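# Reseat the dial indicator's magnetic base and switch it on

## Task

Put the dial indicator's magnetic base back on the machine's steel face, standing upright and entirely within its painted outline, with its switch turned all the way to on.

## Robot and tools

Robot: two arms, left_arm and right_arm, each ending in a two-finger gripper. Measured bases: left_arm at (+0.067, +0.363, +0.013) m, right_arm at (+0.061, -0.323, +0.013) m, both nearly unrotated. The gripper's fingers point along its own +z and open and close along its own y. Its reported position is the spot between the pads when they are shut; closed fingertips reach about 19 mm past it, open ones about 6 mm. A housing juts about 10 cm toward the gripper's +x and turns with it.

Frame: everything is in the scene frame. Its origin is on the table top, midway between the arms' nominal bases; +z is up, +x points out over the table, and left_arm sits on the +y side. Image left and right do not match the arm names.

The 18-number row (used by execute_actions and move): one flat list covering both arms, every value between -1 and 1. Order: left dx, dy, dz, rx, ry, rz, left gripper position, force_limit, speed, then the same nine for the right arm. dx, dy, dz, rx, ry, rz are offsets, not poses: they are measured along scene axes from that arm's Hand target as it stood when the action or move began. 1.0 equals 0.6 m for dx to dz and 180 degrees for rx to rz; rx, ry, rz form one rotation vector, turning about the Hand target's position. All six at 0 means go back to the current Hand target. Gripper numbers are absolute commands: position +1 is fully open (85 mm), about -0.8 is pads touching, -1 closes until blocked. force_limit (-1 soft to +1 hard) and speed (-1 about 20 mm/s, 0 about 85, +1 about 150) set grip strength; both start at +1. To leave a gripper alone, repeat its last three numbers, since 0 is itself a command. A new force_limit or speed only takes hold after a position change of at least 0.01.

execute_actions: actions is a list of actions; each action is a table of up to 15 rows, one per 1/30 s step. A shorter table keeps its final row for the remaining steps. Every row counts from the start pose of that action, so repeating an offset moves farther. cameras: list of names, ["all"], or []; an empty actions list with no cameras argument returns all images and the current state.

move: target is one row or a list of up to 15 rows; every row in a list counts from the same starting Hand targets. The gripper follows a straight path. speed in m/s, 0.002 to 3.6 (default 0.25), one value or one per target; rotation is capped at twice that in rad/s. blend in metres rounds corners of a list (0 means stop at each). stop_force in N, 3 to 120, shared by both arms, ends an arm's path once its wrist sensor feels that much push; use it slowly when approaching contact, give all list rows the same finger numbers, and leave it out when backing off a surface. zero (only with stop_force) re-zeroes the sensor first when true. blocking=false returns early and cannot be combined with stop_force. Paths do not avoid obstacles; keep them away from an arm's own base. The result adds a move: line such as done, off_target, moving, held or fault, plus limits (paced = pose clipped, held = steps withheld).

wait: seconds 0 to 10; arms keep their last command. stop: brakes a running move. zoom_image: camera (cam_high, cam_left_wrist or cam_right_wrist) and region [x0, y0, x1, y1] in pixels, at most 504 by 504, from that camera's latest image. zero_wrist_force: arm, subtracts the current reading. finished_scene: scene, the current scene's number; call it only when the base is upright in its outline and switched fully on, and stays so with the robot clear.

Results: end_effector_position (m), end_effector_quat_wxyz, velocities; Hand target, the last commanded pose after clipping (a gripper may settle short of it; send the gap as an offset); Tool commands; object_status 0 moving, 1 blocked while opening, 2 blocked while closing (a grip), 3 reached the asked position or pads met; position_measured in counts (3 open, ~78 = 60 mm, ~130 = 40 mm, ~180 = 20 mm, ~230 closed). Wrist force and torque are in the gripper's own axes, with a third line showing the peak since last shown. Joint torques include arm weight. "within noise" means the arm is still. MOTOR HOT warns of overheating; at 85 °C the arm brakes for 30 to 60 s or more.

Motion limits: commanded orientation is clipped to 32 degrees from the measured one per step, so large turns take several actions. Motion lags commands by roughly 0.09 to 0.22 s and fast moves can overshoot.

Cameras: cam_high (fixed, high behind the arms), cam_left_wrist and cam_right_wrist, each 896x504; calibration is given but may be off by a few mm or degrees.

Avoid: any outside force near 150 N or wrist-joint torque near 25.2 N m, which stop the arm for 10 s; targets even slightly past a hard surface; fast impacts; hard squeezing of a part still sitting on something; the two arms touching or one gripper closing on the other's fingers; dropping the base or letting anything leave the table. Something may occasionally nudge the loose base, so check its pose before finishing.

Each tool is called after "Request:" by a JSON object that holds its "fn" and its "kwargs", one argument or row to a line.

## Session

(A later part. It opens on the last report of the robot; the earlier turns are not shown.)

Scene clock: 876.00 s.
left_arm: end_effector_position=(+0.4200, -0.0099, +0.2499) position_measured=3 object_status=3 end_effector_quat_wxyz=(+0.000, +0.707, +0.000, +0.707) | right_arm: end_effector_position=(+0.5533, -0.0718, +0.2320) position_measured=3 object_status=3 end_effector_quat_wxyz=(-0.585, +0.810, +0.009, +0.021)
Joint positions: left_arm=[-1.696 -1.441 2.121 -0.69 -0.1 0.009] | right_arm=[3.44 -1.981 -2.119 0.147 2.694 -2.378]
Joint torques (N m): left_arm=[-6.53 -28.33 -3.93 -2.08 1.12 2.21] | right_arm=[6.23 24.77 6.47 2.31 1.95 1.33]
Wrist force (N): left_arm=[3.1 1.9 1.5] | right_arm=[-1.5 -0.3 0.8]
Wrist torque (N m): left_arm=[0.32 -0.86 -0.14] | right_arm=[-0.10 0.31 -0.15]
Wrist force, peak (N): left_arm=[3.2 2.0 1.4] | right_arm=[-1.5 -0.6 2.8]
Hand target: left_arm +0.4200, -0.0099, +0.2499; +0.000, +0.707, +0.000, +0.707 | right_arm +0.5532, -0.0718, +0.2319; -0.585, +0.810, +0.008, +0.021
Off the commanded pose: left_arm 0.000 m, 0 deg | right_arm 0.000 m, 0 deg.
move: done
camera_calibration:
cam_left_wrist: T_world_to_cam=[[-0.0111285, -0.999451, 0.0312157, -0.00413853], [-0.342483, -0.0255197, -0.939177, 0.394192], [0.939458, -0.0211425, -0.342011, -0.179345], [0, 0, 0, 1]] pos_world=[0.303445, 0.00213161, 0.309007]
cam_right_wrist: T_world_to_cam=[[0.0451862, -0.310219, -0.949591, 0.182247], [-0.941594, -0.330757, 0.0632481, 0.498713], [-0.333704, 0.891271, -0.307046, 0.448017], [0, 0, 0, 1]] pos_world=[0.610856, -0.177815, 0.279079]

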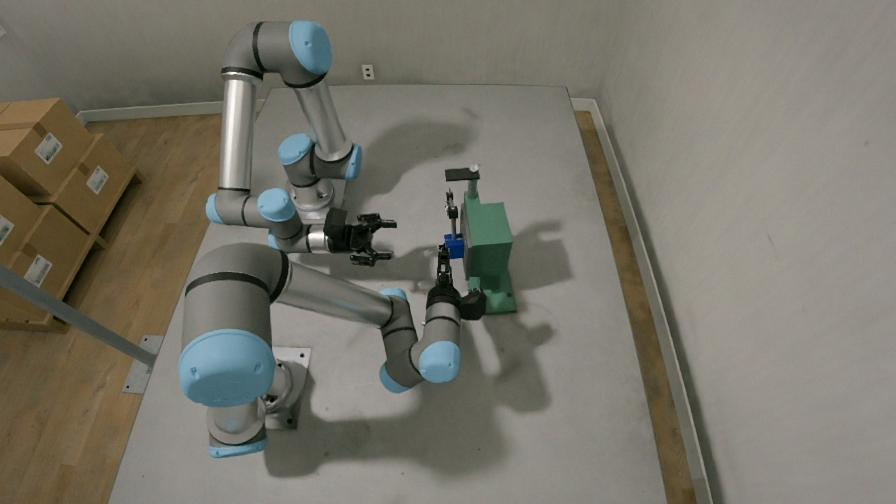

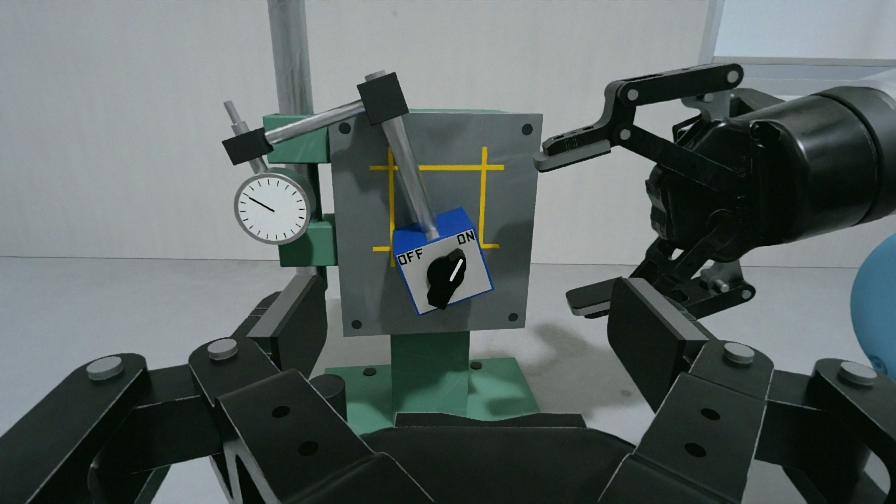

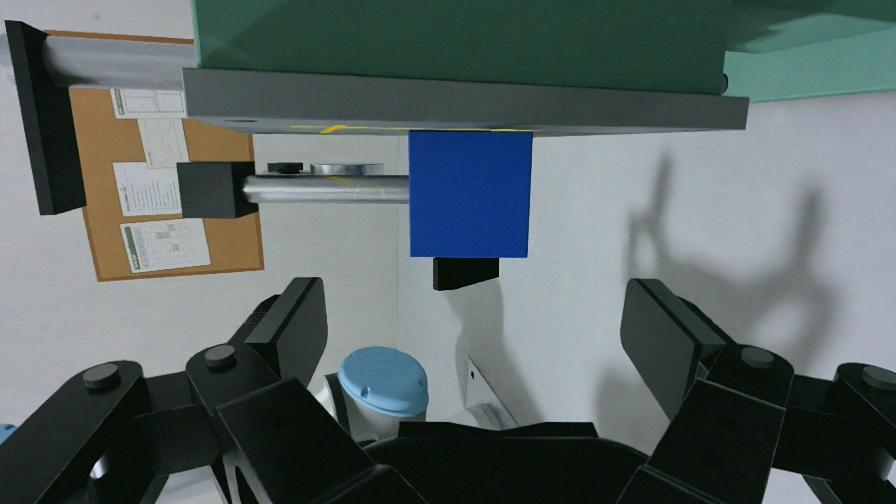

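Request:
{"fn": "move", "kwargs": {
  "target": [0,0,0,0,0,0,1,1,1,0.0040,0.0948,-0.0315,0,0,0,1,1,1],
  "speed": 0.07,
  "stop_force": 15,
  "cameras": ["cam_left_wrist", "cam_right_wrist"]
}}

Request:
{"fn": "zoom_image", "kwargs": {
  "camera": "cam_right_wrist",
  "region": [250, 130, 700, 430]
}}

Request:
{"fn": "zoom_image", "kwargs": {
  "camera": "cam_left_wrist",
  "region": [360, 110, 600, 350]
}}

Scene clock: 910.87 s.
left_arm: end_effector_position=(+0.4200, -0.0099, +0.2499) position_measured=3 object_status=3 end_effector_quat_wxyz=(+0.000, +0.707, +0.000, +0.707) | right_arm: end_effector_position=(+0.5556, -0.0149, +0.2130) position_measured=3 object_status=3 end_effector_quat_wxyz=(-0.585, +0.810, +0.008, +0.021)
Joint positions: left_arm=[-1.696 -1.441 2.121 -0.69 -0.1 0.009] | right_arm=[3.552 -2.072 -2.081 0.342 2.612 -2.217]
Joint torques (N m): left_arm=[-7.57 -28.95 -4.58 -2.17 1.12 2.3] | right_arm=[-7.94 42.88 5.58 3.08 2.26 -2.7]
Wrist force (N): left_arm=[3.1 1.9 1.3] | right_arm=[-1.4 -0.7 0.7]
Wrist torque (N m): left_arm=[0.31 -0.87 -0.15] | right_arm=[-0.14 0.32 -0.07]
Wrist force, peak (N): left_arm=[3.2 2.1 1.4] | right_arm=[-1.5 -0.5 1.9]
Hand target: left_arm +0.4200, -0.0099, +0.2499; +0.000, +0.707, +0.000, +0.707 | right_arm +0.5556, -0.0149, +0.2130; -0.585, +0.810, +0.008, +0.021
Off the commanded pose: left_arm 0.000 m, 0 deg | right_arm 0.000 m, 0 deg.
move: done
camera_calibration:
cam_left_wrist: T_world_to_cam=[[-0.0111285, -0.999451, 0.0312157, -0.00413853], [-0.342483, -0.0255197, -0.939177, 0.394192], [0.939458, -0.0211425, -0.342011, -0.179345], [0, 0, 0, 1]] pos_world=[0.303445, 0.00213161, 0.309007]
cam_right_wrist: T_world_to_cam=[[0.0448354, -0.31026, -0.949594, 0.181963], [-0.941503, -0.330935, 0.0636731, 0.520713], [-0.334009, 0.89119, -0.306949, 0.392389], [0, 0, 0, 1]] pos_world=[0.613156, -0.120915, 0.260079]
Images, in order (width x height): cam_left_wrist 896x504, cam_right_wrist 896x504.

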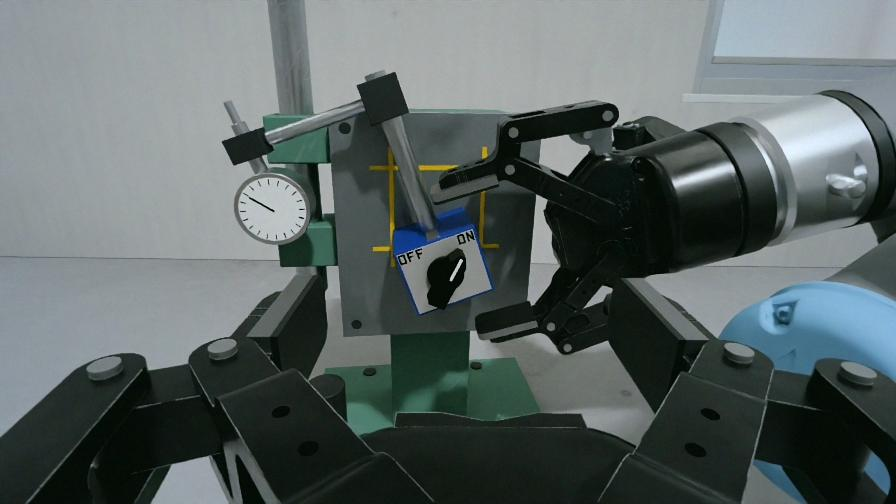

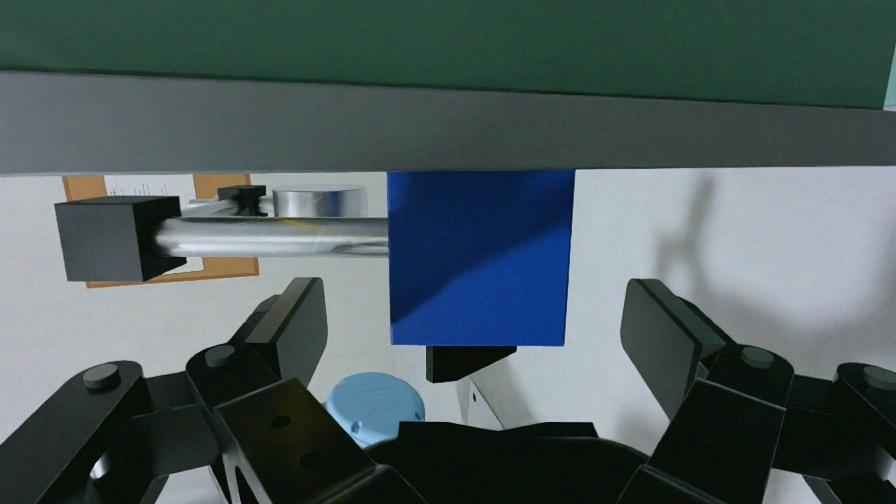

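Scaled by 1.120 from the camera's 896x504 image, which has a finer 1280x720 frame.

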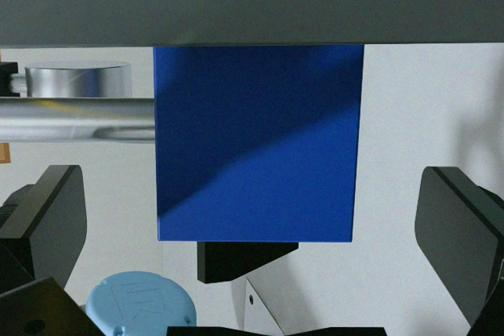

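Scaled by 2.100 from the camera's 896x504 image, which has a finer 1280x720 frame.

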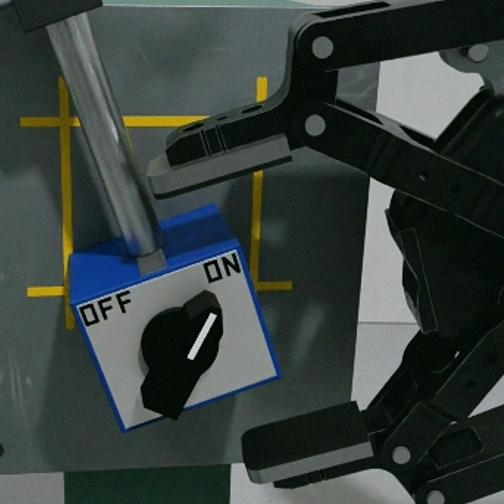

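Request:
{"fn": "zoom_image", "kwargs": {
  "camera": "cam_left_wrist",
  "region": [420, 150, 560, 220]
}}

Request:
{"fn": "zoom_image", "kwargs": {
  "camera": "cam_left_wrist",
  "region": [460, 280, 600, 350]
}}

Scaled by 3.600 from the camera's 896x504 image, which has a finer 1280x720 frame.

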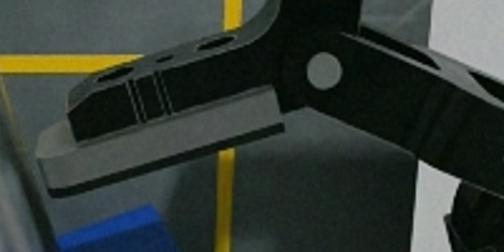

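Scaled by 3.600 from the camera's 896x504 image, which has a finer 1280x720 frame.

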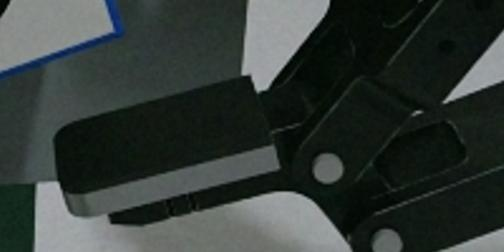

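Request:
{"fn": "execute_actions", "kwargs": {
  "actions": [
    [[0,0,0,0,0,0,1,1,1,0,0,0,0,0,0,-1,-1,-1]],
    [[0,0,0,0,0,0,1,1,1,0,0,0,0,0,0,-1,-1,-1]],
    [[0,0,0,0,0,0,1,1,1,0,0,0,0,0,0,-1,-1,-1]],
    [[0,0,0,0,0,0,1,1,1,0,0,0,0,0,0,-1,-1,-1]],
    [[0,0,0,0,0,0,1,1,1,0,0,0,0,0,0,-1,-1,-1]]
  ],
  "cameras": ["cam_left_wrist", "cam_right_wrist"]
}}

Scene clock: 949.30 s.
left_arm: end_effector_position=(+0.4200, -0.0099, +0.2499) position_measured=3 object_status=3 end_effector_quat_wxyz=(+0.000, +0.707, +0.000, +0.707) | right_arm: end_effector_position=(+0.5556, -0.0149, +0.2130) position_measured=120 object_status=2 end_effector_quat_wxyz=(-0.585, +0.810, +0.009, +0.021)
Joint positions: left_arm=[-1.696 -1.441 2.121 -0.69 -0.1 0.009] | right_arm=[3.552 -2.072 -2.081 0.342 2.612 -2.217]
Joint torques (N m): left_arm=[-5.7 -29.21 -4.16 -2.01 1.02 2.26] | right_arm=[-2.03 35.8 6.83 2.83 0.96 -2.44]
Wrist force (N): left_arm=[3.2 2.0 1.5] | right_arm=[-3.9 -3.7 -7.4]
Wrist torque (N m): left_arm=[0.34 -0.88 -0.15] | right_arm=[-0.59 0.31 -0.04]
Wrist force, peak (N): left_arm=[3.1 2.2 1.4] | right_arm=[-4.4 -3.5 -7.8]
Hand target: left_arm +0.4200, -0.0099, +0.2499; +0.000, +0.707, +0.000, +0.707 | right_arm +0.5556, -0.0149, +0.2130; -0.585, +0.810, +0.008, +0.021
Off the commanded pose: left_arm 0.000 m, 0 deg | right_arm 0.000 m, 0 deg.
Step readings (end_effector_position of left_arm | right_arm):
0: (+0.4200, -0.0099, +0.2499) | (+0.5556, -0.0149, +0.2130)
1: (+0.4200, -0.0099, +0.2499) | (+0.5556, -0.0149, +0.2130)
2: (+0.4200, -0.0099, +0.2499) | (+0.5556, -0.0149, +0.2130)
4: (+0.4200, -0.0099, +0.2499) | (+0.5556, -0.0149, +0.2130)
8: (+0.4200, -0.0099, +0.2499) | (+0.5556, -0.0149, +0.2130)
15: (+0.4200, -0.0099, +0.2499) | (+0.5556, -0.0149, +0.2130)
16: (+0.4200, -0.0099, +0.2499) | (+0.5556, -0.0149, +0.2130)
17: (+0.4200, -0.0099, +0.2499) | (+0.5556, -0.0149, +0.2130)
19: (+0.4200, -0.0099, +0.2499) | (+0.5556, -0.0149, +0.2130)
23: (+0.4200, -0.0099, +0.2499) | (+0.5556, -0.0149, +0.2130)
30: (+0.4200, -0.0099, +0.2499) | (+0.5556, -0.0149, +0.2130)
31: (+0.4200, -0.0099, +0.2499) | (+0.5556, -0.0149, +0.2130)
32: (+0.4200, -0.0099, +0.2499) | (+0.5556, -0.0149, +0.2130)
34: (+0.4200, -0.0099, +0.2499) | (+0.5556, -0.0149, +0.2130)
38: (+0.4200, -0.0099, +0.2499) | (+0.5556, -0.0149, +0.2130)
45: (+0.4200, -0.0099, +0.2499) | (+0.5556, -0.0149, +0.2130)
46: (+0.4200, -0.0099, +0.2499) | (+0.5556, -0.0149, +0.2130)
47: (+0.4200, -0.0099, +0.2499) | (+0.5556, -0.0149, +0.2130)
49: (+0.4200, -0.0099, +0.2499) | (+0.5556, -0.0149, +0.2130)
53: (+0.4200, -0.0099, +0.2499) | (+0.5556, -0.0149, +0.2130)
60: (+0.4200, -0.0099, +0.2499) | (+0.5556, -0.0149, +0.2130)
61: (+0.4200, -0.0099, +0.2499) | (+0.5556, -0.0149, +0.2130)
62: (+0.4200, -0.0099, +0.2499) | (+0.5556, -0.0149, +0.2130)
64: (+0.4200, -0.0099, +0.2499) | (+0.5556, -0.0149, +0.2130)
68: (+0.4200, -0.0099, +0.2499) | (+0.5556, -0.0149, +0.2130)
75: (+0.4200, -0.0099, +0.2499) | (+0.5556, -0.0149, +0.2130)
camera_calibration:
cam_left_wrist: T_world_to_cam=[[-0.0111285, -0.999451, 0.0312157, -0.00413853], [-0.342483, -0.0255197, -0.939177, 0.394192], [0.939458, -0.0211425, -0.342011, -0.179345], [0, 0, 0, 1]] pos_world=[0.303445, 0.00213161, 0.309007]
cam_right_wrist: T_world_to_cam=[[0.0449268, -0.310234, -0.949598, 0.181911], [-0.94153, -0.330881, 0.0635539, 0.520767], [-0.333921, 0.89122, -0.30696, 0.392341], [0, 0, 0, 1]] pos_world=[0.613156, -0.120915, 0.260079]
Images, in order (width x height): cam_left_wrist 896x504, cam_right_wrist 896x504.

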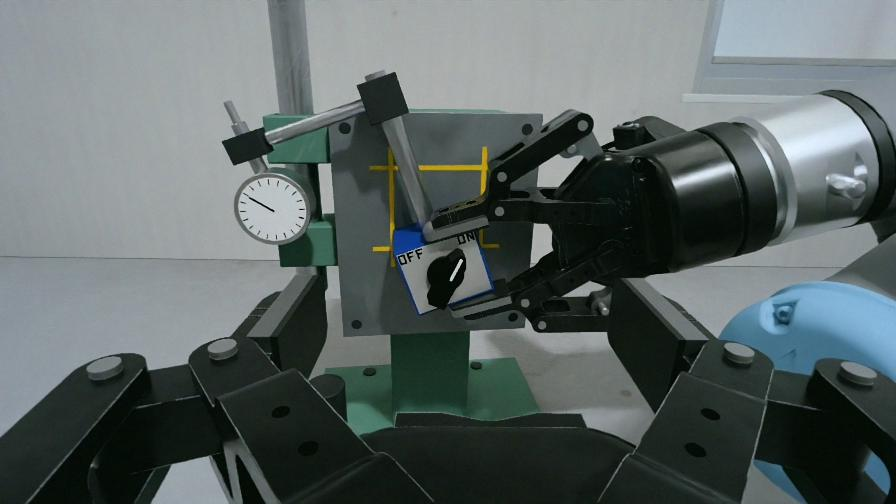

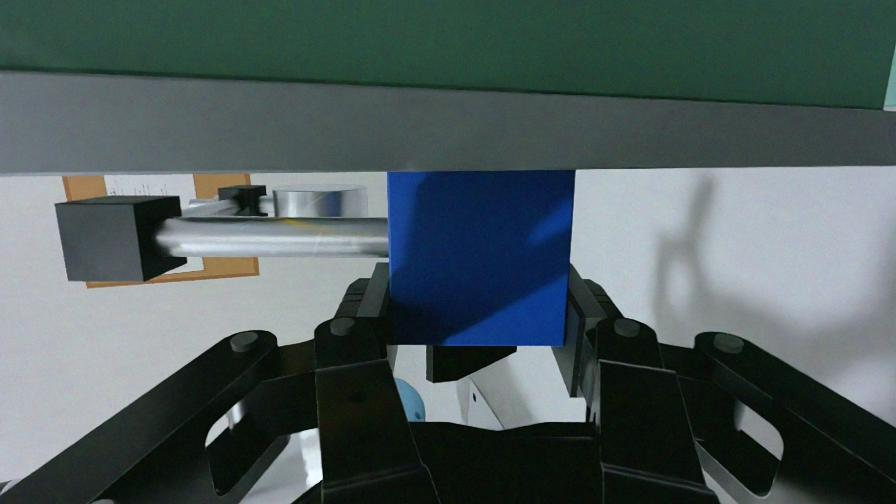

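Request:
{"fn": "move", "kwargs": {
  "target": [0.1152,-0.005,-0.0682,0.14369,0.00879,0.03822,-0.2,-1,0,0,0,0,0,0,0,-0.98,0.5,-1],
  "speed": 0.15,
  "cameras": ["cam_left_wrist", "cam_right_wrist", "cam_high"]
}}

Request:
{"fn": "zoom_image", "kwargs": {
  "camera": "cam_left_wrist",
  "region": [300, 100, 620, 420]
}}

Scene clock: 1063.57 s.
left_arm: end_effector_position=(+0.4891, -0.0129, +0.2090) position_measured=154 object_status=3 end_effector_quat_wxyz=(-0.200, +0.698, -0.116, +0.678) | right_arm: end_effector_position=(+0.5556, -0.0149, +0.2130) position_measured=122 object_status=2 end_effector_quat_wxyz=(-0.585, +0.810, +0.008, +0.021)
Joint positions: left_arm=[-1.513 -1.252 2.011 -0.773 -0.039 0.466] | right_arm=[3.552 -2.072 -2.081 0.342 2.612 -2.217]
Joint torques (N m): left_arm=[-5.98 -32.69 -4.96 0.58 -1.49 0.36] | right_arm=[4.02 24.24 12.94 1.29 -0.46 -1.95]
Wrist force (N): left_arm=[3.8 0.8 1.6] | right_arm=[-10.5 -3.3 -29.1]
Wrist torque (N m): left_arm=[0.18 -1.03 -0.29] | right_arm=[-0.93 0.42 -0.02]
Wrist force, peak (N): left_arm=[4.0 0.9 1.7] | right_arm=[-10.6 -3.4 -29.2]
Hand target: left_arm +0.4891, -0.0129, +0.2090; -0.200, +0.698, -0.116, +0.678 | right_arm +0.5556, -0.0149, +0.2130; -0.585, +0.810, +0.008, +0.021
Off the commanded pose: left_arm 0.000 m, 0 deg | right_arm 0.000 m, 0 deg.
move: done
camera_calibration:
cam_left_wrist: T_world_to_cam=[[0.100364, -0.907266, -0.408406, 0.0334406], [-0.386785, 0.342614, -0.856162, 0.388394], [0.916692, 0.243894, -0.316531, -0.249156], [0, 0, 0, 1]] pos_world=[0.375268, -0.0419623, 0.26732]
cam_right_wrist: T_world_to_cam=[[0.0448354, -0.31026, -0.949594, 0.181963], [-0.941503, -0.330935, 0.0636731, 0.520713], [-0.334009, 0.89119, -0.306949, 0.392389], [0, 0, 0, 1]] pos_world=[0.613156, -0.120915, 0.260079]

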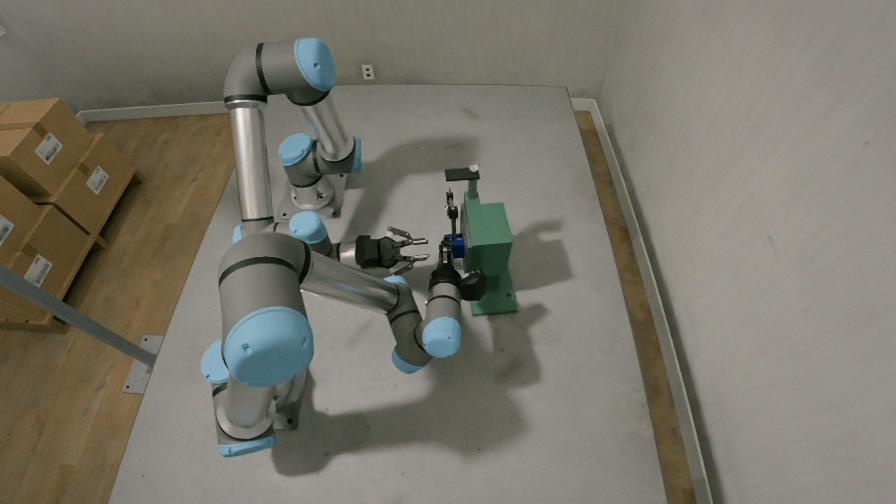

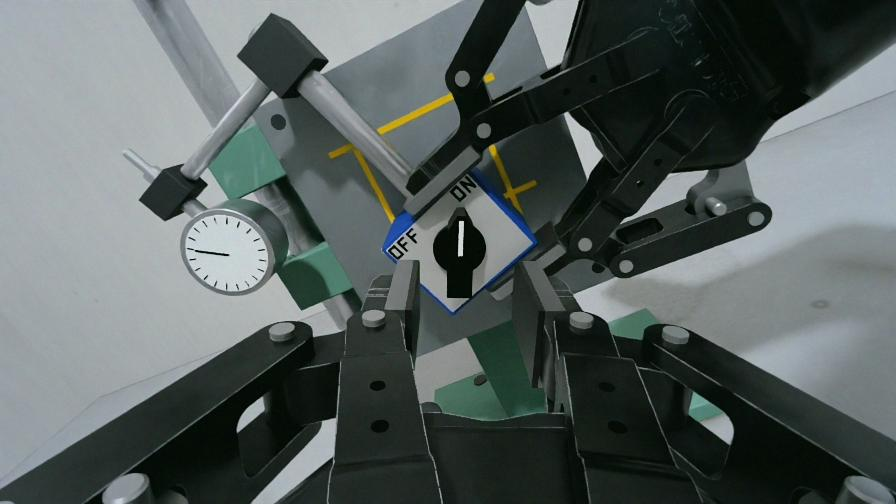

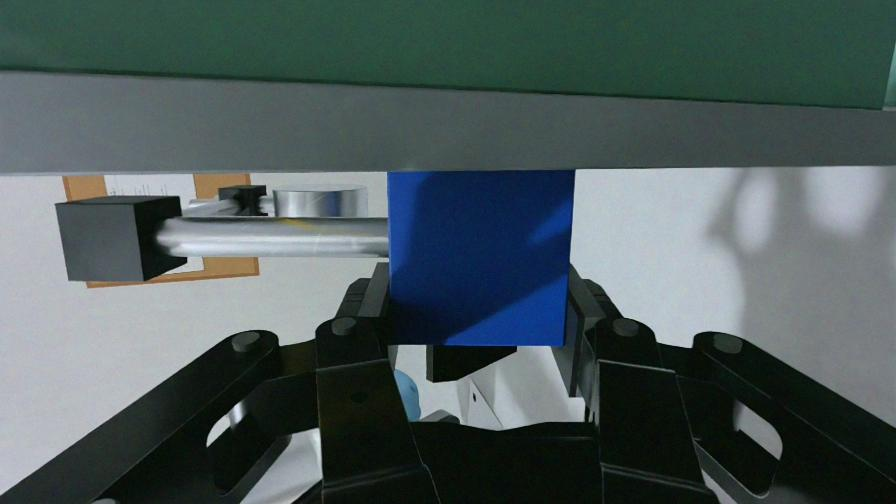

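Scaled by 1.575 from the camera's 896x504 image, which has a finer 1280x720 frame.

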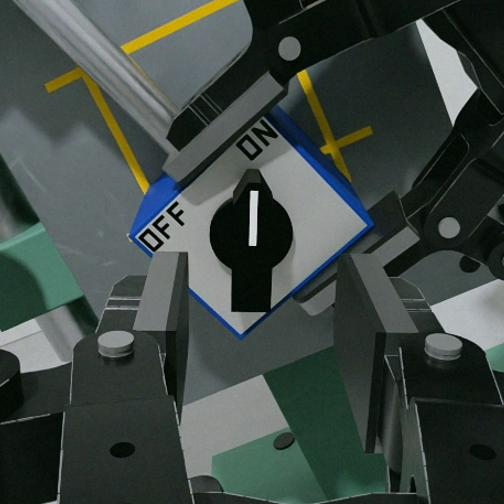

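Request:
{"fn": "move", "kwargs": {
  "target": [0.0579,0.0073,0.0047,0,0,0,-0.2,-1,0,0,0,0,0,0,0,-0.98,0.5,-1],
  "speed": 0.07,
  "stop_force": 15,
  "cameras": ["cam_left_wrist", "cam_right_wrist"]
}}

Request:
{"fn": "zoom_image", "kwargs": {
  "camera": "cam_left_wrist",
  "region": [340, 120, 600, 380]
}}

Request:
{"fn": "zoom_image", "kwargs": {
  "camera": "cam_right_wrist",
  "region": [300, 150, 660, 430]
}}

Scene clock: 1104.83 s.
left_arm: end_effector_position=(+0.5239, -0.0085, +0.2118) position_measured=154 object_status=3 end_effector_quat_wxyz=(-0.200, +0.698, -0.116, +0.678) | right_arm: end_effector_position=(+0.5556, -0.0149, +0.2130) position_measured=122 object_status=2 end_effector_quat_wxyz=(-0.585, +0.810, +0.008, +0.021)
Joint positions: left_arm=[-1.431 -1.23 1.968 -0.719 0.043 0.432] | right_arm=[3.552 -2.072 -2.081 0.342 2.612 -2.217]
Joint torques (N m): left_arm=[-4.75 -21.55 -27.75 2.31 1.47 -1.98] | right_arm=[4.53 24.24 22.14 1.33 -0.44 -1.78]
Wrist force (N): left_arm=[3.8 0.4 1.7] | right_arm=[-10.4 -2.9 -28.8]
Wrist torque (N m): left_arm=[0.10 -1.04 -0.10] | right_arm=[-0.95 0.41 -0.03]
Wrist force, peak (N): left_arm=[3.8 0.4 2.7] | right_arm=[-10.6 -3.4 -29.2]
Hand target: left_arm +0.5239, -0.0085, +0.2118; -0.200, +0.698, -0.116, +0.678 | right_arm +0.5556, -0.0149, +0.2130; -0.585, +0.810, +0.008, +0.021
Off the commanded pose: left_arm 0.000 m, 0 deg | right_arm 0.000 m, 0 deg.
move: done
camera_calibration:
cam_left_wrist: T_world_to_cam=[[0.100249, -0.90725, -0.408469, 0.0351486], [-0.386953, 0.342666, -0.856065, 0.402789], [0.916634, 0.243878, -0.316711, -0.281172], [0, 0, 0, 1]] pos_world=[0.410068, -0.0375622, 0.27012]
cam_right_wrist: T_world_to_cam=[[0.0448354, -0.31026, -0.949594, 0.181963], [-0.941503, -0.330935, 0.0636731, 0.520713], [-0.334009, 0.89119, -0.306949, 0.392389], [0, 0, 0, 1]] pos_world=[0.613156, -0.120915, 0.260079]
Images, in order (width x height): cam_left_wrist 896x504, cam_right_wrist 896x504.

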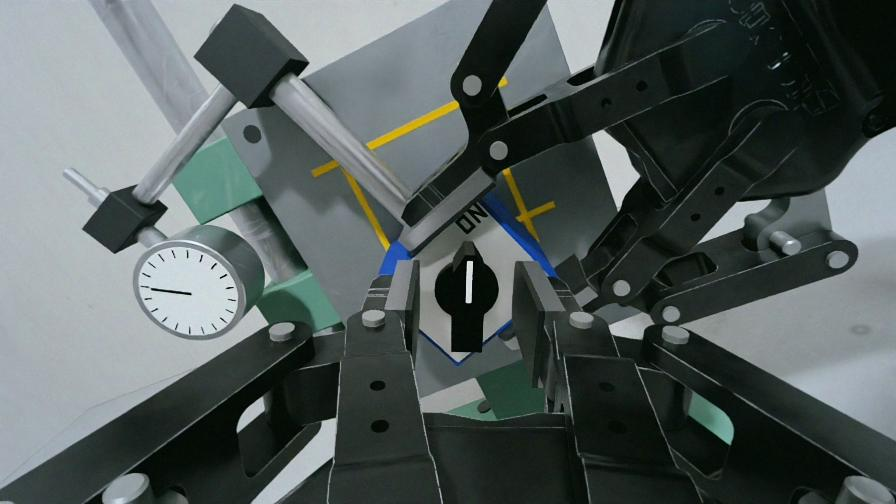

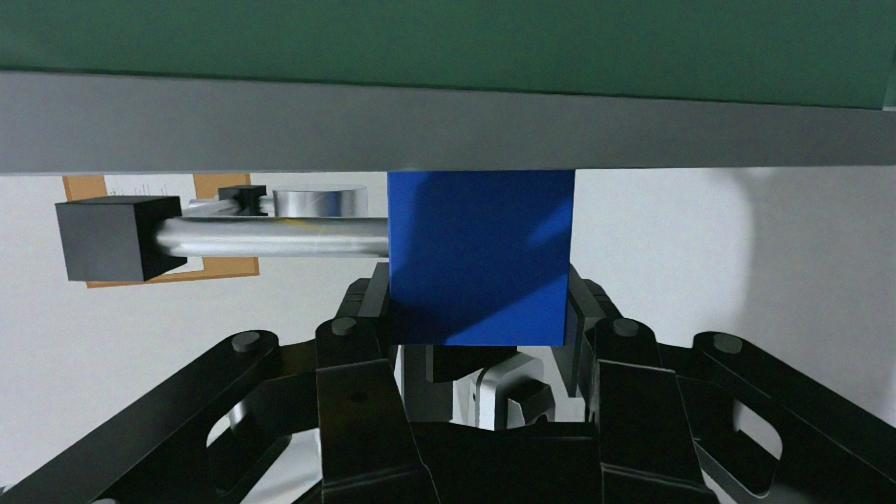

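Scaled by 1.938 from the camera's 896x504 image, which has a finer 1280x720 frame.

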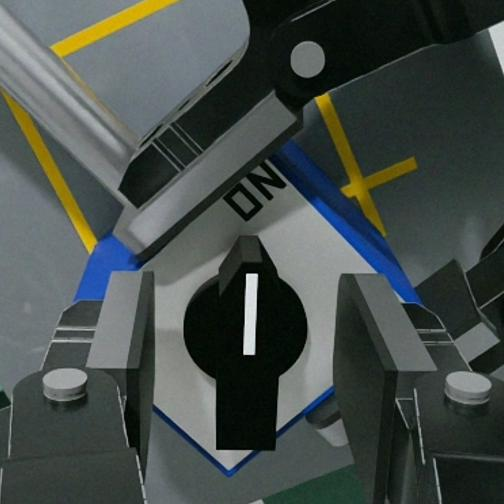

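Scaled by 1.400 from the camera's 896x504 image, which has a finer 1280x720 frame.

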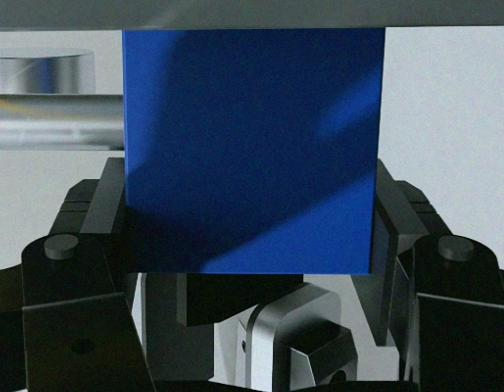

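Request:
{"fn": "execute_actions", "kwargs": {
  "actions": [
    [[0,0,0,0,0,0,-1,-0.2,-1,0,0,0,0,0,0,-0.98,0.5,-1]],
    [[0,0,0,0,0,0,-1,-0.2,-1,0,0,0,0,0,0,-0.98,0.5,-1]],
    [[0,0,0,0,0,0,-1,-0.2,-1,0,0,0,0,0,0,-0.98,0.5,-1]]
  ],
  "cameras": ["cam_left_wrist"]
}}

Scene clock: 1131.70 s.
left_arm: end_effector_position=(+0.5238, -0.0086, +0.2118) position_measured=207 object_status=2 end_effector_quat_wxyz=(-0.200, +0.698, -0.116, +0.678) | right_arm: end_effector_position=(+0.5556, -0.0149, +0.2130) position_measured=122 object_status=2 end_effector_quat_wxyz=(-0.585, +0.810, +0.008, +0.021)
Joint positions: left_arm=[-1.431 -1.229 1.967 -0.716 0.043 0.429] | right_arm=[3.552 -2.072 -2.081 0.342 2.612 -2.217]
Joint torques (N m): left_arm=[2.37 -31.63 -26.99 3.16 -4.03 -2.25] | right_arm=[3.28 25.09 25.21 0.9 -0.54 -1.35]
Wrist force (N): left_arm=[-1.5 11.8 2.9] | right_arm=[-10.5 -3.1 -28.9]
Wrist torque (N m): left_arm=[-0.22 -0.96 -0.06] | right_arm=[-0.94 0.42 -0.01]
Wrist force, peak (N): left_arm=[-1.7 12.0 2.8] | right_arm=[-10.6 -3.6 -29.2]
Hand target: left_arm +0.5239, -0.0085, +0.2118; -0.200, +0.698, -0.116, +0.678 | right_arm +0.5556, -0.0149, +0.2130; -0.585, +0.810, +0.008, +0.021
Off the commanded pose: left_arm 0.000 m, 0 deg | right_arm 0.000 m, 0 deg.
Step readings (end_effector_position of left_arm | right_arm):
0: (+0.5239, -0.0086, +0.2118) | (+0.5556, -0.0149, +0.2130)
1: (+0.5239, -0.0086, +0.2118) | (+0.5556, -0.0149, +0.2130)
2: (+0.5239, -0.0086, +0.2118) | (+0.5556, -0.0149, +0.2130)
4: (+0.5238, -0.0085, +0.2118) | (+0.5556, -0.0149, +0.2130)
8: (+0.5238, -0.0084, +0.2118) | (+0.5556, -0.0149, +0.2130)
15: (+0.5238, -0.0085, +0.2118) | (+0.5556, -0.0149, +0.2130)
16: (+0.5239, -0.0085, +0.2118) | (+0.5556, -0.0149, +0.2130)
17: (+0.5239, -0.0085, +0.2118) | (+0.5556, -0.0149, +0.2130)
19: (+0.5239, -0.0085, +0.2118) | (+0.5556, -0.0149, +0.2130)
23: (+0.5239, -0.0085, +0.2118) | (+0.5556, -0.0149, +0.2130)
30: (+0.5239, -0.0086, +0.2118) | (+0.5556, -0.0149, +0.2130)
31: (+0.5239, -0.0086, +0.2118) | (+0.5556, -0.0149, +0.2130)
32: (+0.5238, -0.0086, +0.2118) | (+0.5556, -0.0149, +0.2130)
34: (+0.5238, -0.0086, +0.2118) | (+0.5556, -0.0149, +0.2130)
38: (+0.5238, -0.0086, +0.2118) | (+0.5556, -0.0149, +0.2130)
45: (+0.5238, -0.0086, +0.2118) | (+0.5556, -0.0149, +0.2130)
camera_calibration:
cam_left_wrist: T_world_to_cam=[[0.1001, -0.907246, -0.408516, 0.0352231], [-0.387046, 0.342735, -0.855995, 0.402812], [0.916611, 0.243799, -0.316838, -0.281131], [0, 0, 0, 1]] pos_world=[0.410069, -0.0375619, 0.270121]
Images, in order (width x height): cam_left_wrist 896x504.

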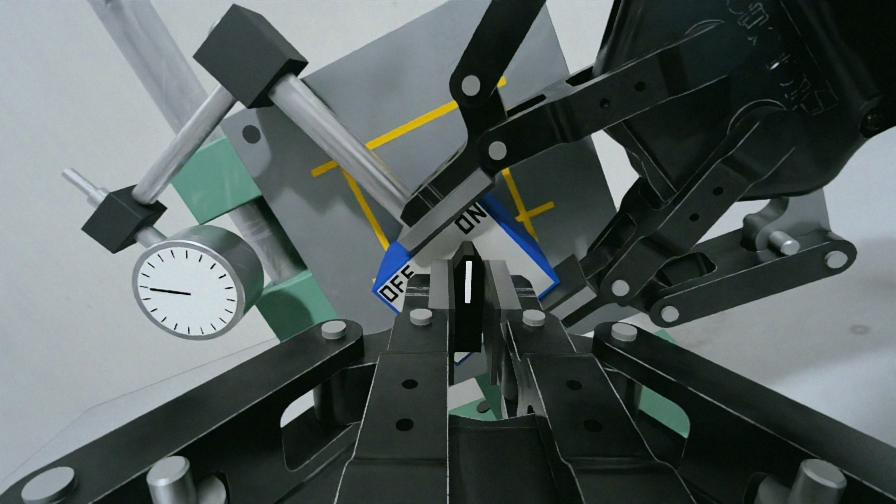

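Request:
{"fn": "move", "kwargs": {
  "target": [0,0,0,-0.11028,-0.01354,0,-1,-0.2,-1,0,0,0,0,0,0,-0.98,0.5,-1],
  "speed": 0.2,
  "cameras": ["cam_left_wrist"]
}}

Scene clock: 1144.47 s.
left_arm: end_effector_position=(+0.5239, -0.0086, +0.2118) position_measured=207 object_status=2 end_effector_quat_wxyz=(-0.079, +0.706, +0.007, +0.703) end_effector_velocity=(+0.000, +0.000, +0.000) end_effector_angular_velocity=(+0.000, +0.000, +0.000) | right_arm: end_effector_position=(+0.5556, -0.0149, +0.2130) position_measured=122 object_status=2 end_effector_quat_wxyz=(-0.585, +0.810, +0.008, +0.021)
Joint positions: left_arm=[-1.431 -1.241 1.988 -0.795 0.043 0.151] | right_arm=[3.552 -2.072 -2.081 0.342 2.612 -2.217]
Joint velocities: left_arm=[0 0 0.002 -0.006 0 0.004] | right_arm=[within noise]
Joint torques (N m): left_arm=[-6.98 -25.5 -11.04 -6.05 9.94 2.22] | right_arm=[4.47 23.45 23.57 1.22 -0.41 -0.9]
Wrist force (N): left_arm=[24.8 -36.3 -25.1] | right_arm=[-10.5 -2.8 -28.8]
Wrist torque (N m): left_arm=[1.32 -1.25 0.12] | right_arm=[-0.94 0.42 -0.05]
Wrist force, peak (N): left_arm=[24.8 -36.3 -25.1] | right_arm=[-10.5 -3.4 -29.3]
Hand target: left_arm +0.5239, -0.0085, +0.2118; -0.079, +0.707, +0.007, +0.702 | right_arm +0.5556, -0.0149, +0.2130; -0.585, +0.810, +0.008, +0.021
Off the commanded pose: left_arm 0.000 m, 0 deg | right_arm 0.000 m, 0 deg.
move: done
camera_calibration:
cam_left_wrist: T_world_to_cam=[[0.110953, -0.991244, -0.0715909, -0.0425845], [-0.345788, 0.0290304, -0.937863, 0.395898], [0.93173, 0.128814, -0.339539, -0.285234], [0, 0, 0, 1]] pos_world=[0.407383, -0.0169625, 0.271401]
Images, in order (width x height): cam_left_wrist 896x504.

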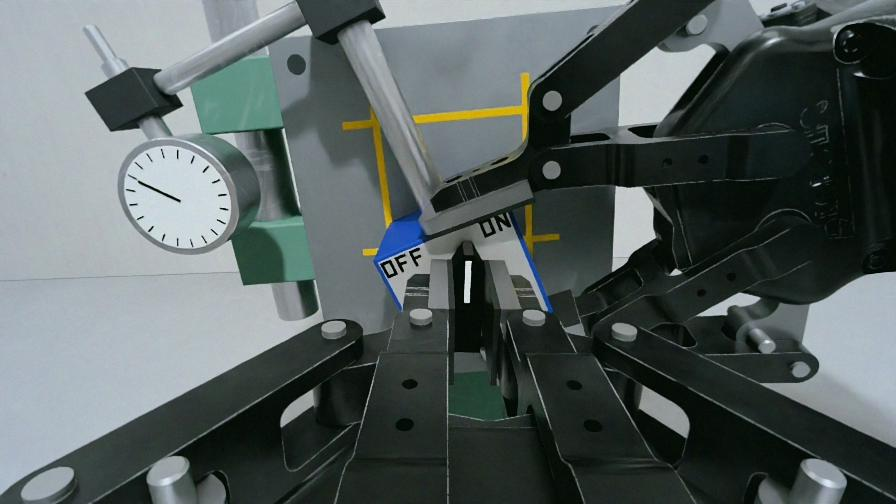

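Request:
{"fn": "move", "kwargs": {
  "target": [-0.0003,0.00083,0.0005,0,0,0,-1,-0.2,-1,0,0,0,0,0,0,-0.98,0.5,-1],
  "speed": 0.02
}}

Scene clock: 1165.50 s.
left_arm: end_effector_position=(+0.5237, -0.0081, +0.2121) position_measured=207 object_status=2 end_effector_quat_wxyz=(-0.079, +0.707, +0.007, +0.703) end_effector_velocity=(+0.000, +0.000, +0.000) end_effector_angular_velocity=(+0.003, +0.000, +0.000) | right_arm: end_effector_position=(+0.5556, -0.0149, +0.2130) position_measured=122 object_status=2 end_effector_quat_wxyz=(-0.585, +0.810, +0.008, +0.021)
Joint positions: left_arm=[-1.431 -1.235 1.975 -0.74 0.043 0.102] | right_arm=[3.552 -2.072 -2.081 0.342 2.612 -2.217]
Joint velocities: left_arm=[0 0 0.001 -0.003 0 0.005] | right_arm=[within noise]
Joint torques (N m): left_arm=[-11.65 -31.86 -20.03 -4.28 1.96 2.32] | right_arm=[3.22 23.72 24.32 0.94 -0.36 -0.84]
Wrist force (N): left_arm=[-2.2 -11.6 -0.1] | right_arm=[-10.5 -3.2 -29.0]
Wrist torque (N m): left_arm=[0.64 -0.89 0.23] | right_arm=[-0.93 0.42 -0.03]
Wrist force, peak (N): left_arm=[26.6 -36.1 -25.1] | right_arm=[-10.4 -3.3 -29.3]
Hand target: left_arm +0.5237, -0.0080, +0.2121; -0.079, +0.707, +0.007, +0.702 | right_arm +0.5556, -0.0149, +0.2130; -0.585, +0.810, +0.008, +0.021
Off the commanded pose: left_arm 0.000 m, 0 deg | right_arm 0.000 m, 0 deg.
move: done

Request:
{"fn": "move", "kwargs": {
  "target": [-0.00035,0.00283,-0.00035,-0.16542,-0.02032,0,-1,-0.2,-1,0,0,0,0,0,0,-0.98,0.5,-1],
  "speed": 0.2,
  "cameras": ["cam_left_wrist"]
}}

Scene clock: 1182.87 s.
left_arm: end_effector_position=(+0.5234, -0.0064, +0.2119) position_measured=207 object_status=2 end_effector_quat_wxyz=(+0.106, +0.680, +0.189, +0.701) | right_arm: end_effector_position=(+0.5556, -0.0149, +0.2130) position_measured=122 object_status=2 end_effector_quat_wxyz=(-0.585, +0.810, +0.008, +0.021)
Joint positions: left_arm=[-1.431 -1.252 2.007 -0.846 0.043 -0.33] | right_arm=[3.552 -2.072 -2.081 0.342 2.612 -2.217]
Joint torques (N m): left_arm=[-10.01 -38.63 -15.16 -4.09 7.33 1.34] | right_arm=[3.74 24.2 24.94 1.01 -0.41 -0.3]
Wrist force (N): left_arm=[3.6 -20.4 -1.9] | right_arm=[-10.7 -3.0 -29.0]
Wrist torque (N m): left_arm=[1.12 -0.78 0.11] | right_arm=[-0.92 0.45 -0.04]
Wrist force, peak (N): left_arm=[3.5 -22.5 -2.1] | right_arm=[-10.8 -3.4 -29.2]
Hand target: left_arm +0.5235, -0.0064, +0.2119; +0.105, +0.681, +0.190, +0.699 | right_arm +0.5556, -0.0149, +0.2130; -0.585, +0.810, +0.008, +0.021
Off the commanded pose: left_arm 0.000 m, 0 deg | right_arm 0.000 m, 0 deg.
move: done
camera_calibration:
cam_left_wrist: T_world_to_cam=[[0.0970461, -0.894456, 0.436497, -0.140154], [-0.286178, -0.445124, -0.848509, 0.342618], [0.953249, -0.0425713, -0.299171, -0.305971], [0, 0, 0, 1]] pos_world=[0.403317, 0.0141205, 0.260353]
Images, in order (width x height): cam_left_wrist 896x504.

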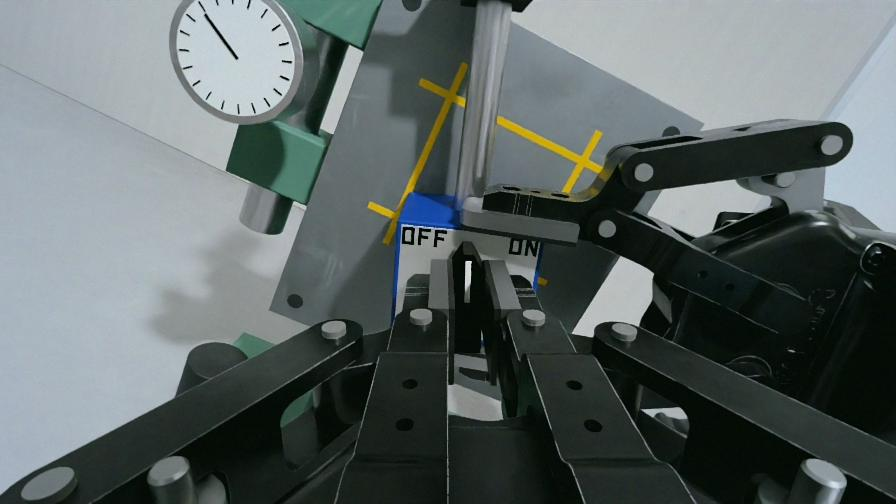

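Request:
{"fn": "move", "kwargs": {
  "target": [-0.00044,0.00362,-0.00275,-0.20953,-0.02573,0,-1,-0.2,-1,0,0,0,0,0,0,-0.98,0.5,-1],
  "speed": 0.2,
  "cameras": ["cam_left_wrist", "cam_right_wrist"]
}}

Scene clock: 1211.03 s.
left_arm: end_effector_position=(+0.5231, -0.0042, +0.2103) position_measured=207 object_status=2 end_effector_quat_wxyz=(+0.328, +0.580, +0.400, +0.629) | right_arm: end_effector_position=(+0.5556, -0.0149, +0.2130) position_measured=122 object_status=2 end_effector_quat_wxyz=(-0.585, +0.810, +0.008, +0.021)
Joint positions: left_arm=[-1.431 -1.263 2.035 -0.935 0.043 -0.921] | right_arm=[3.552 -2.072 -2.081 0.342 2.612 -2.217]
Joint torques (N m): left_arm=[-9.29 -41.91 -13.76 -2.87 4.92 0.96] | right_arm=[3.13 26.29 21.63 2.52 -0.2 0.13]
Wrist force (N): left_arm=[1.6 -15.7 -3.4] | right_arm=[-8.0 -5.7 -12.0]
Wrist torque (N m): left_arm=[1.29 -0.33 0.36] | right_arm=[-0.48 0.26 0.01]
Wrist force, peak (N): left_arm=[15.8 -15.3 -1.8] | right_arm=[-10.7 -3.3 -29.2]
Hand target: left_arm +0.5232, -0.0042, +0.2103; +0.327, +0.583, +0.401, +0.627 | right_arm +0.5556, -0.0149, +0.2130; -0.585, +0.810, +0.008, +0.021
Off the commanded pose: left_arm 0.000 m, 0 deg | right_arm 0.000 m, 0 deg.
move: done
camera_calibration:
cam_left_wrist: T_world_to_cam=[[0.0368206, -0.438998, 0.897733, -0.201003], [-0.233105, -0.877333, -0.419462, 0.222295], [0.971754, -0.193821, -0.134637, -0.350915], [0, 0, 0, 1]] pos_world=[0.400222, 0.0387717, 0.226445]
cam_right_wrist: T_world_to_cam=[[0.0448354, -0.31026, -0.949594, 0.181963], [-0.941503, -0.330935, 0.0636731, 0.520713], [-0.334009, 0.89119, -0.306949, 0.392389], [0, 0, 0, 1]] pos_world=[0.613156, -0.120915, 0.260079]
Images, in order (width x height): cam_left_wrist 896x504, cam_right_wrist 896x504.

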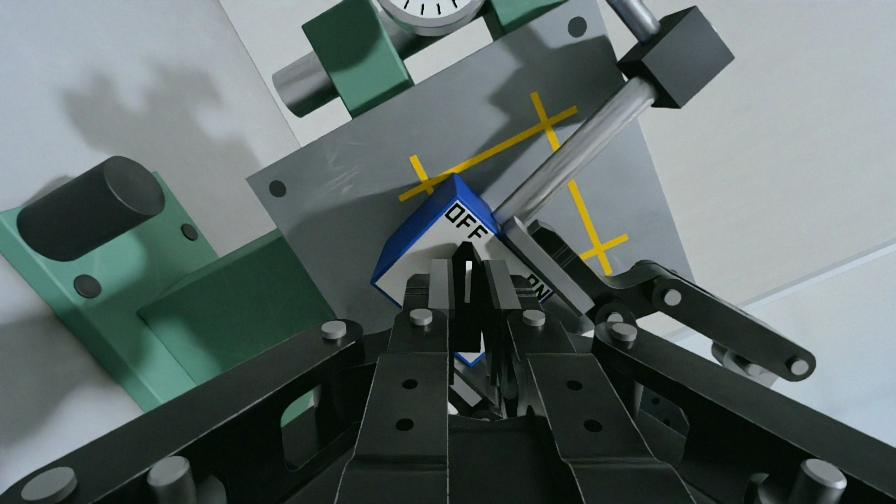

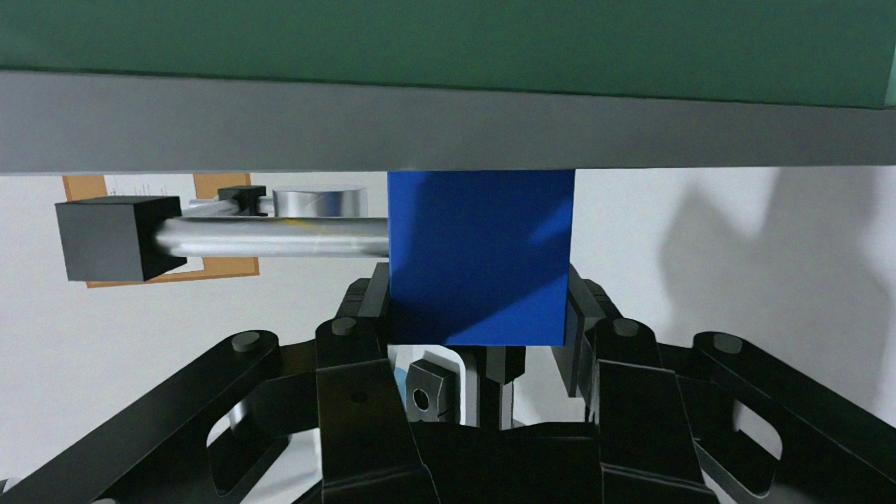

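Request:
{"fn": "move", "kwargs": {
  "target": [
    [-0.00003,0.00023,-0.00044,-0.00827,-0.00102,0,-1,-0.2,-1,0,0,0,0,0,0,-0.98,0.5,-1],
    [-0.00003,0.00023,-0.00044,-0.00827,-0.00102,0,-0.2,-0.2,0,0,0,0,0,0,0,-0.98,0.5,-1],
    [-0.07447,-0.00891,-0.00044,-0.00827,-0.00102,0,-0.2,-0.2,0,0,0,0,0,0,0,-0.98,0.5,-1]
  ],
  "speed": 0.1,
  "cameras": ["cam_left_wrist", "cam_right_wrist", "cam_high"]
}}

Request:
{"fn": "zoom_image", "kwargs": {
  "camera": "cam_left_wrist",
  "region": [300, 60, 660, 420]
}}

Scene clock: 1229.07 s.
left_arm: end_effector_position=(+0.4785, -0.0095, +0.2100) position_measured=154 object_status=3 end_effector_quat_wxyz=(+0.336, +0.577, +0.408, +0.622) | right_arm: end_effector_position=(+0.5556, -0.0149, +0.2130) position_measured=122 object_status=2 end_effector_quat_wxyz=(-0.585, +0.810, +0.008, +0.021)
Joint positions: left_arm=[-1.538 -1.266 2.028 -0.764 -0.063 -1.109] | right_arm=[3.552 -2.072 -2.081 0.342 2.612 -2.217]
Joint torques (N m): left_arm=[0.88 -19.91 -26.86 2.71 0.56 -2.29] | right_arm=[2.57 44.08 23.94 6.2 2.38 0.67]
Wrist force (N): left_arm=[-0.7 3.8 1.4] | right_arm=[-7.4 9.2 3.3]
Wrist torque (N m): left_arm=[0.73 -0.16 0.36] | right_arm=[-0.39 0.30 -0.05]
Wrist force, peak (N): left_arm=[9.5 -11.1 -7.2] | right_arm=[-7.9 -5.9 -12.2]
Hand target: left_arm +0.4785, -0.0095, +0.2100; +0.336, +0.577, +0.408, +0.622 | right_arm +0.5556, -0.0149, +0.2130; -0.585, +0.810, +0.008, +0.021
Off the commanded pose: left_arm 0.000 m, 0 deg | right_arm 0.000 m, 0 deg.
move: done
camera_calibration:
cam_left_wrist: T_world_to_cam=[[0.0396509, -0.414717, 0.909086, -0.204891], [-0.235971, -0.887954, -0.394785, 0.203302], [0.970951, -0.198865, -0.133069, -0.308676], [0, 0, 0, 1]] pos_world=[0.355807, 0.034166, 0.225449]
cam_right_wrist: T_world_to_cam=[[0.0448354, -0.31026, -0.949594, 0.181963], [-0.941503, -0.330935, 0.0636731, 0.520713], [-0.334009, 0.89119, -0.306949, 0.392389], [0, 0, 0, 1]] pos_world=[0.613156, -0.120915, 0.260079]

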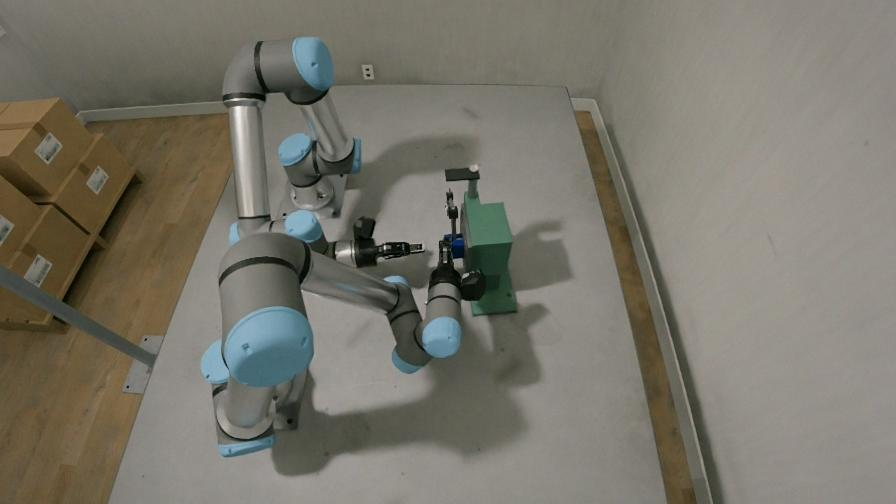

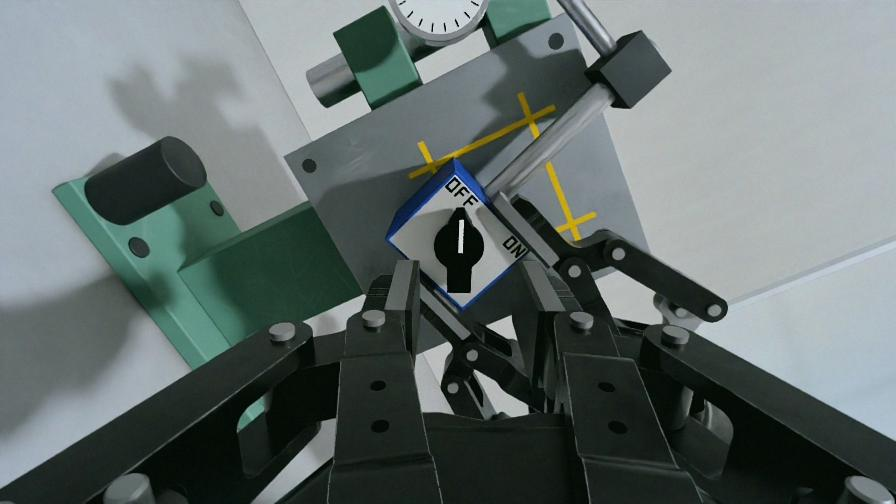

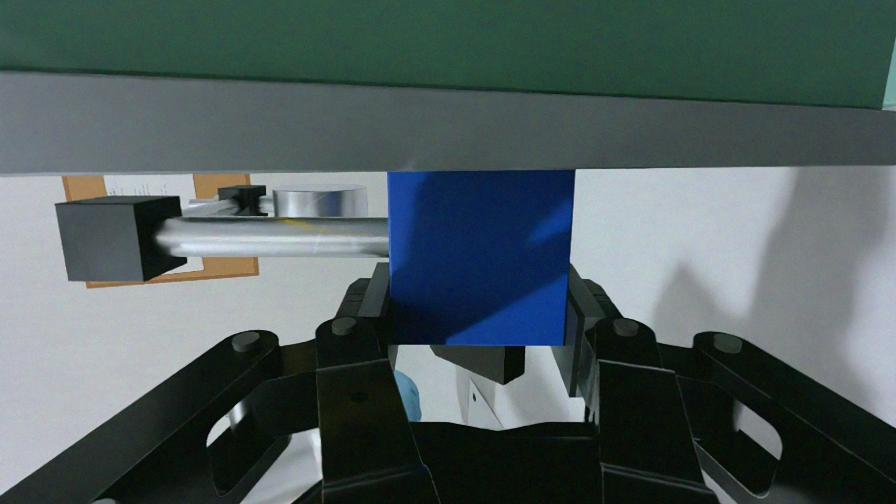

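Scaled by 1.400 from the camera's 896x504 image, which has a finer 1280x720 frame.

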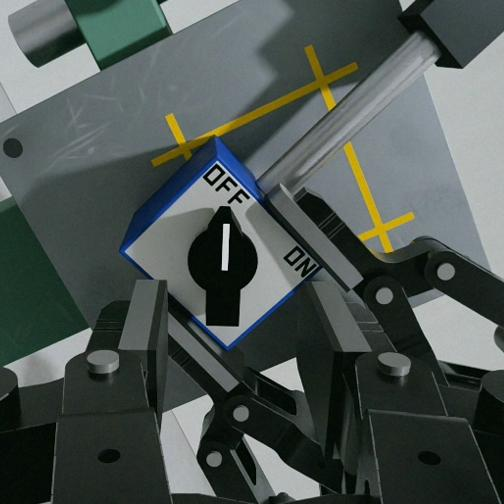

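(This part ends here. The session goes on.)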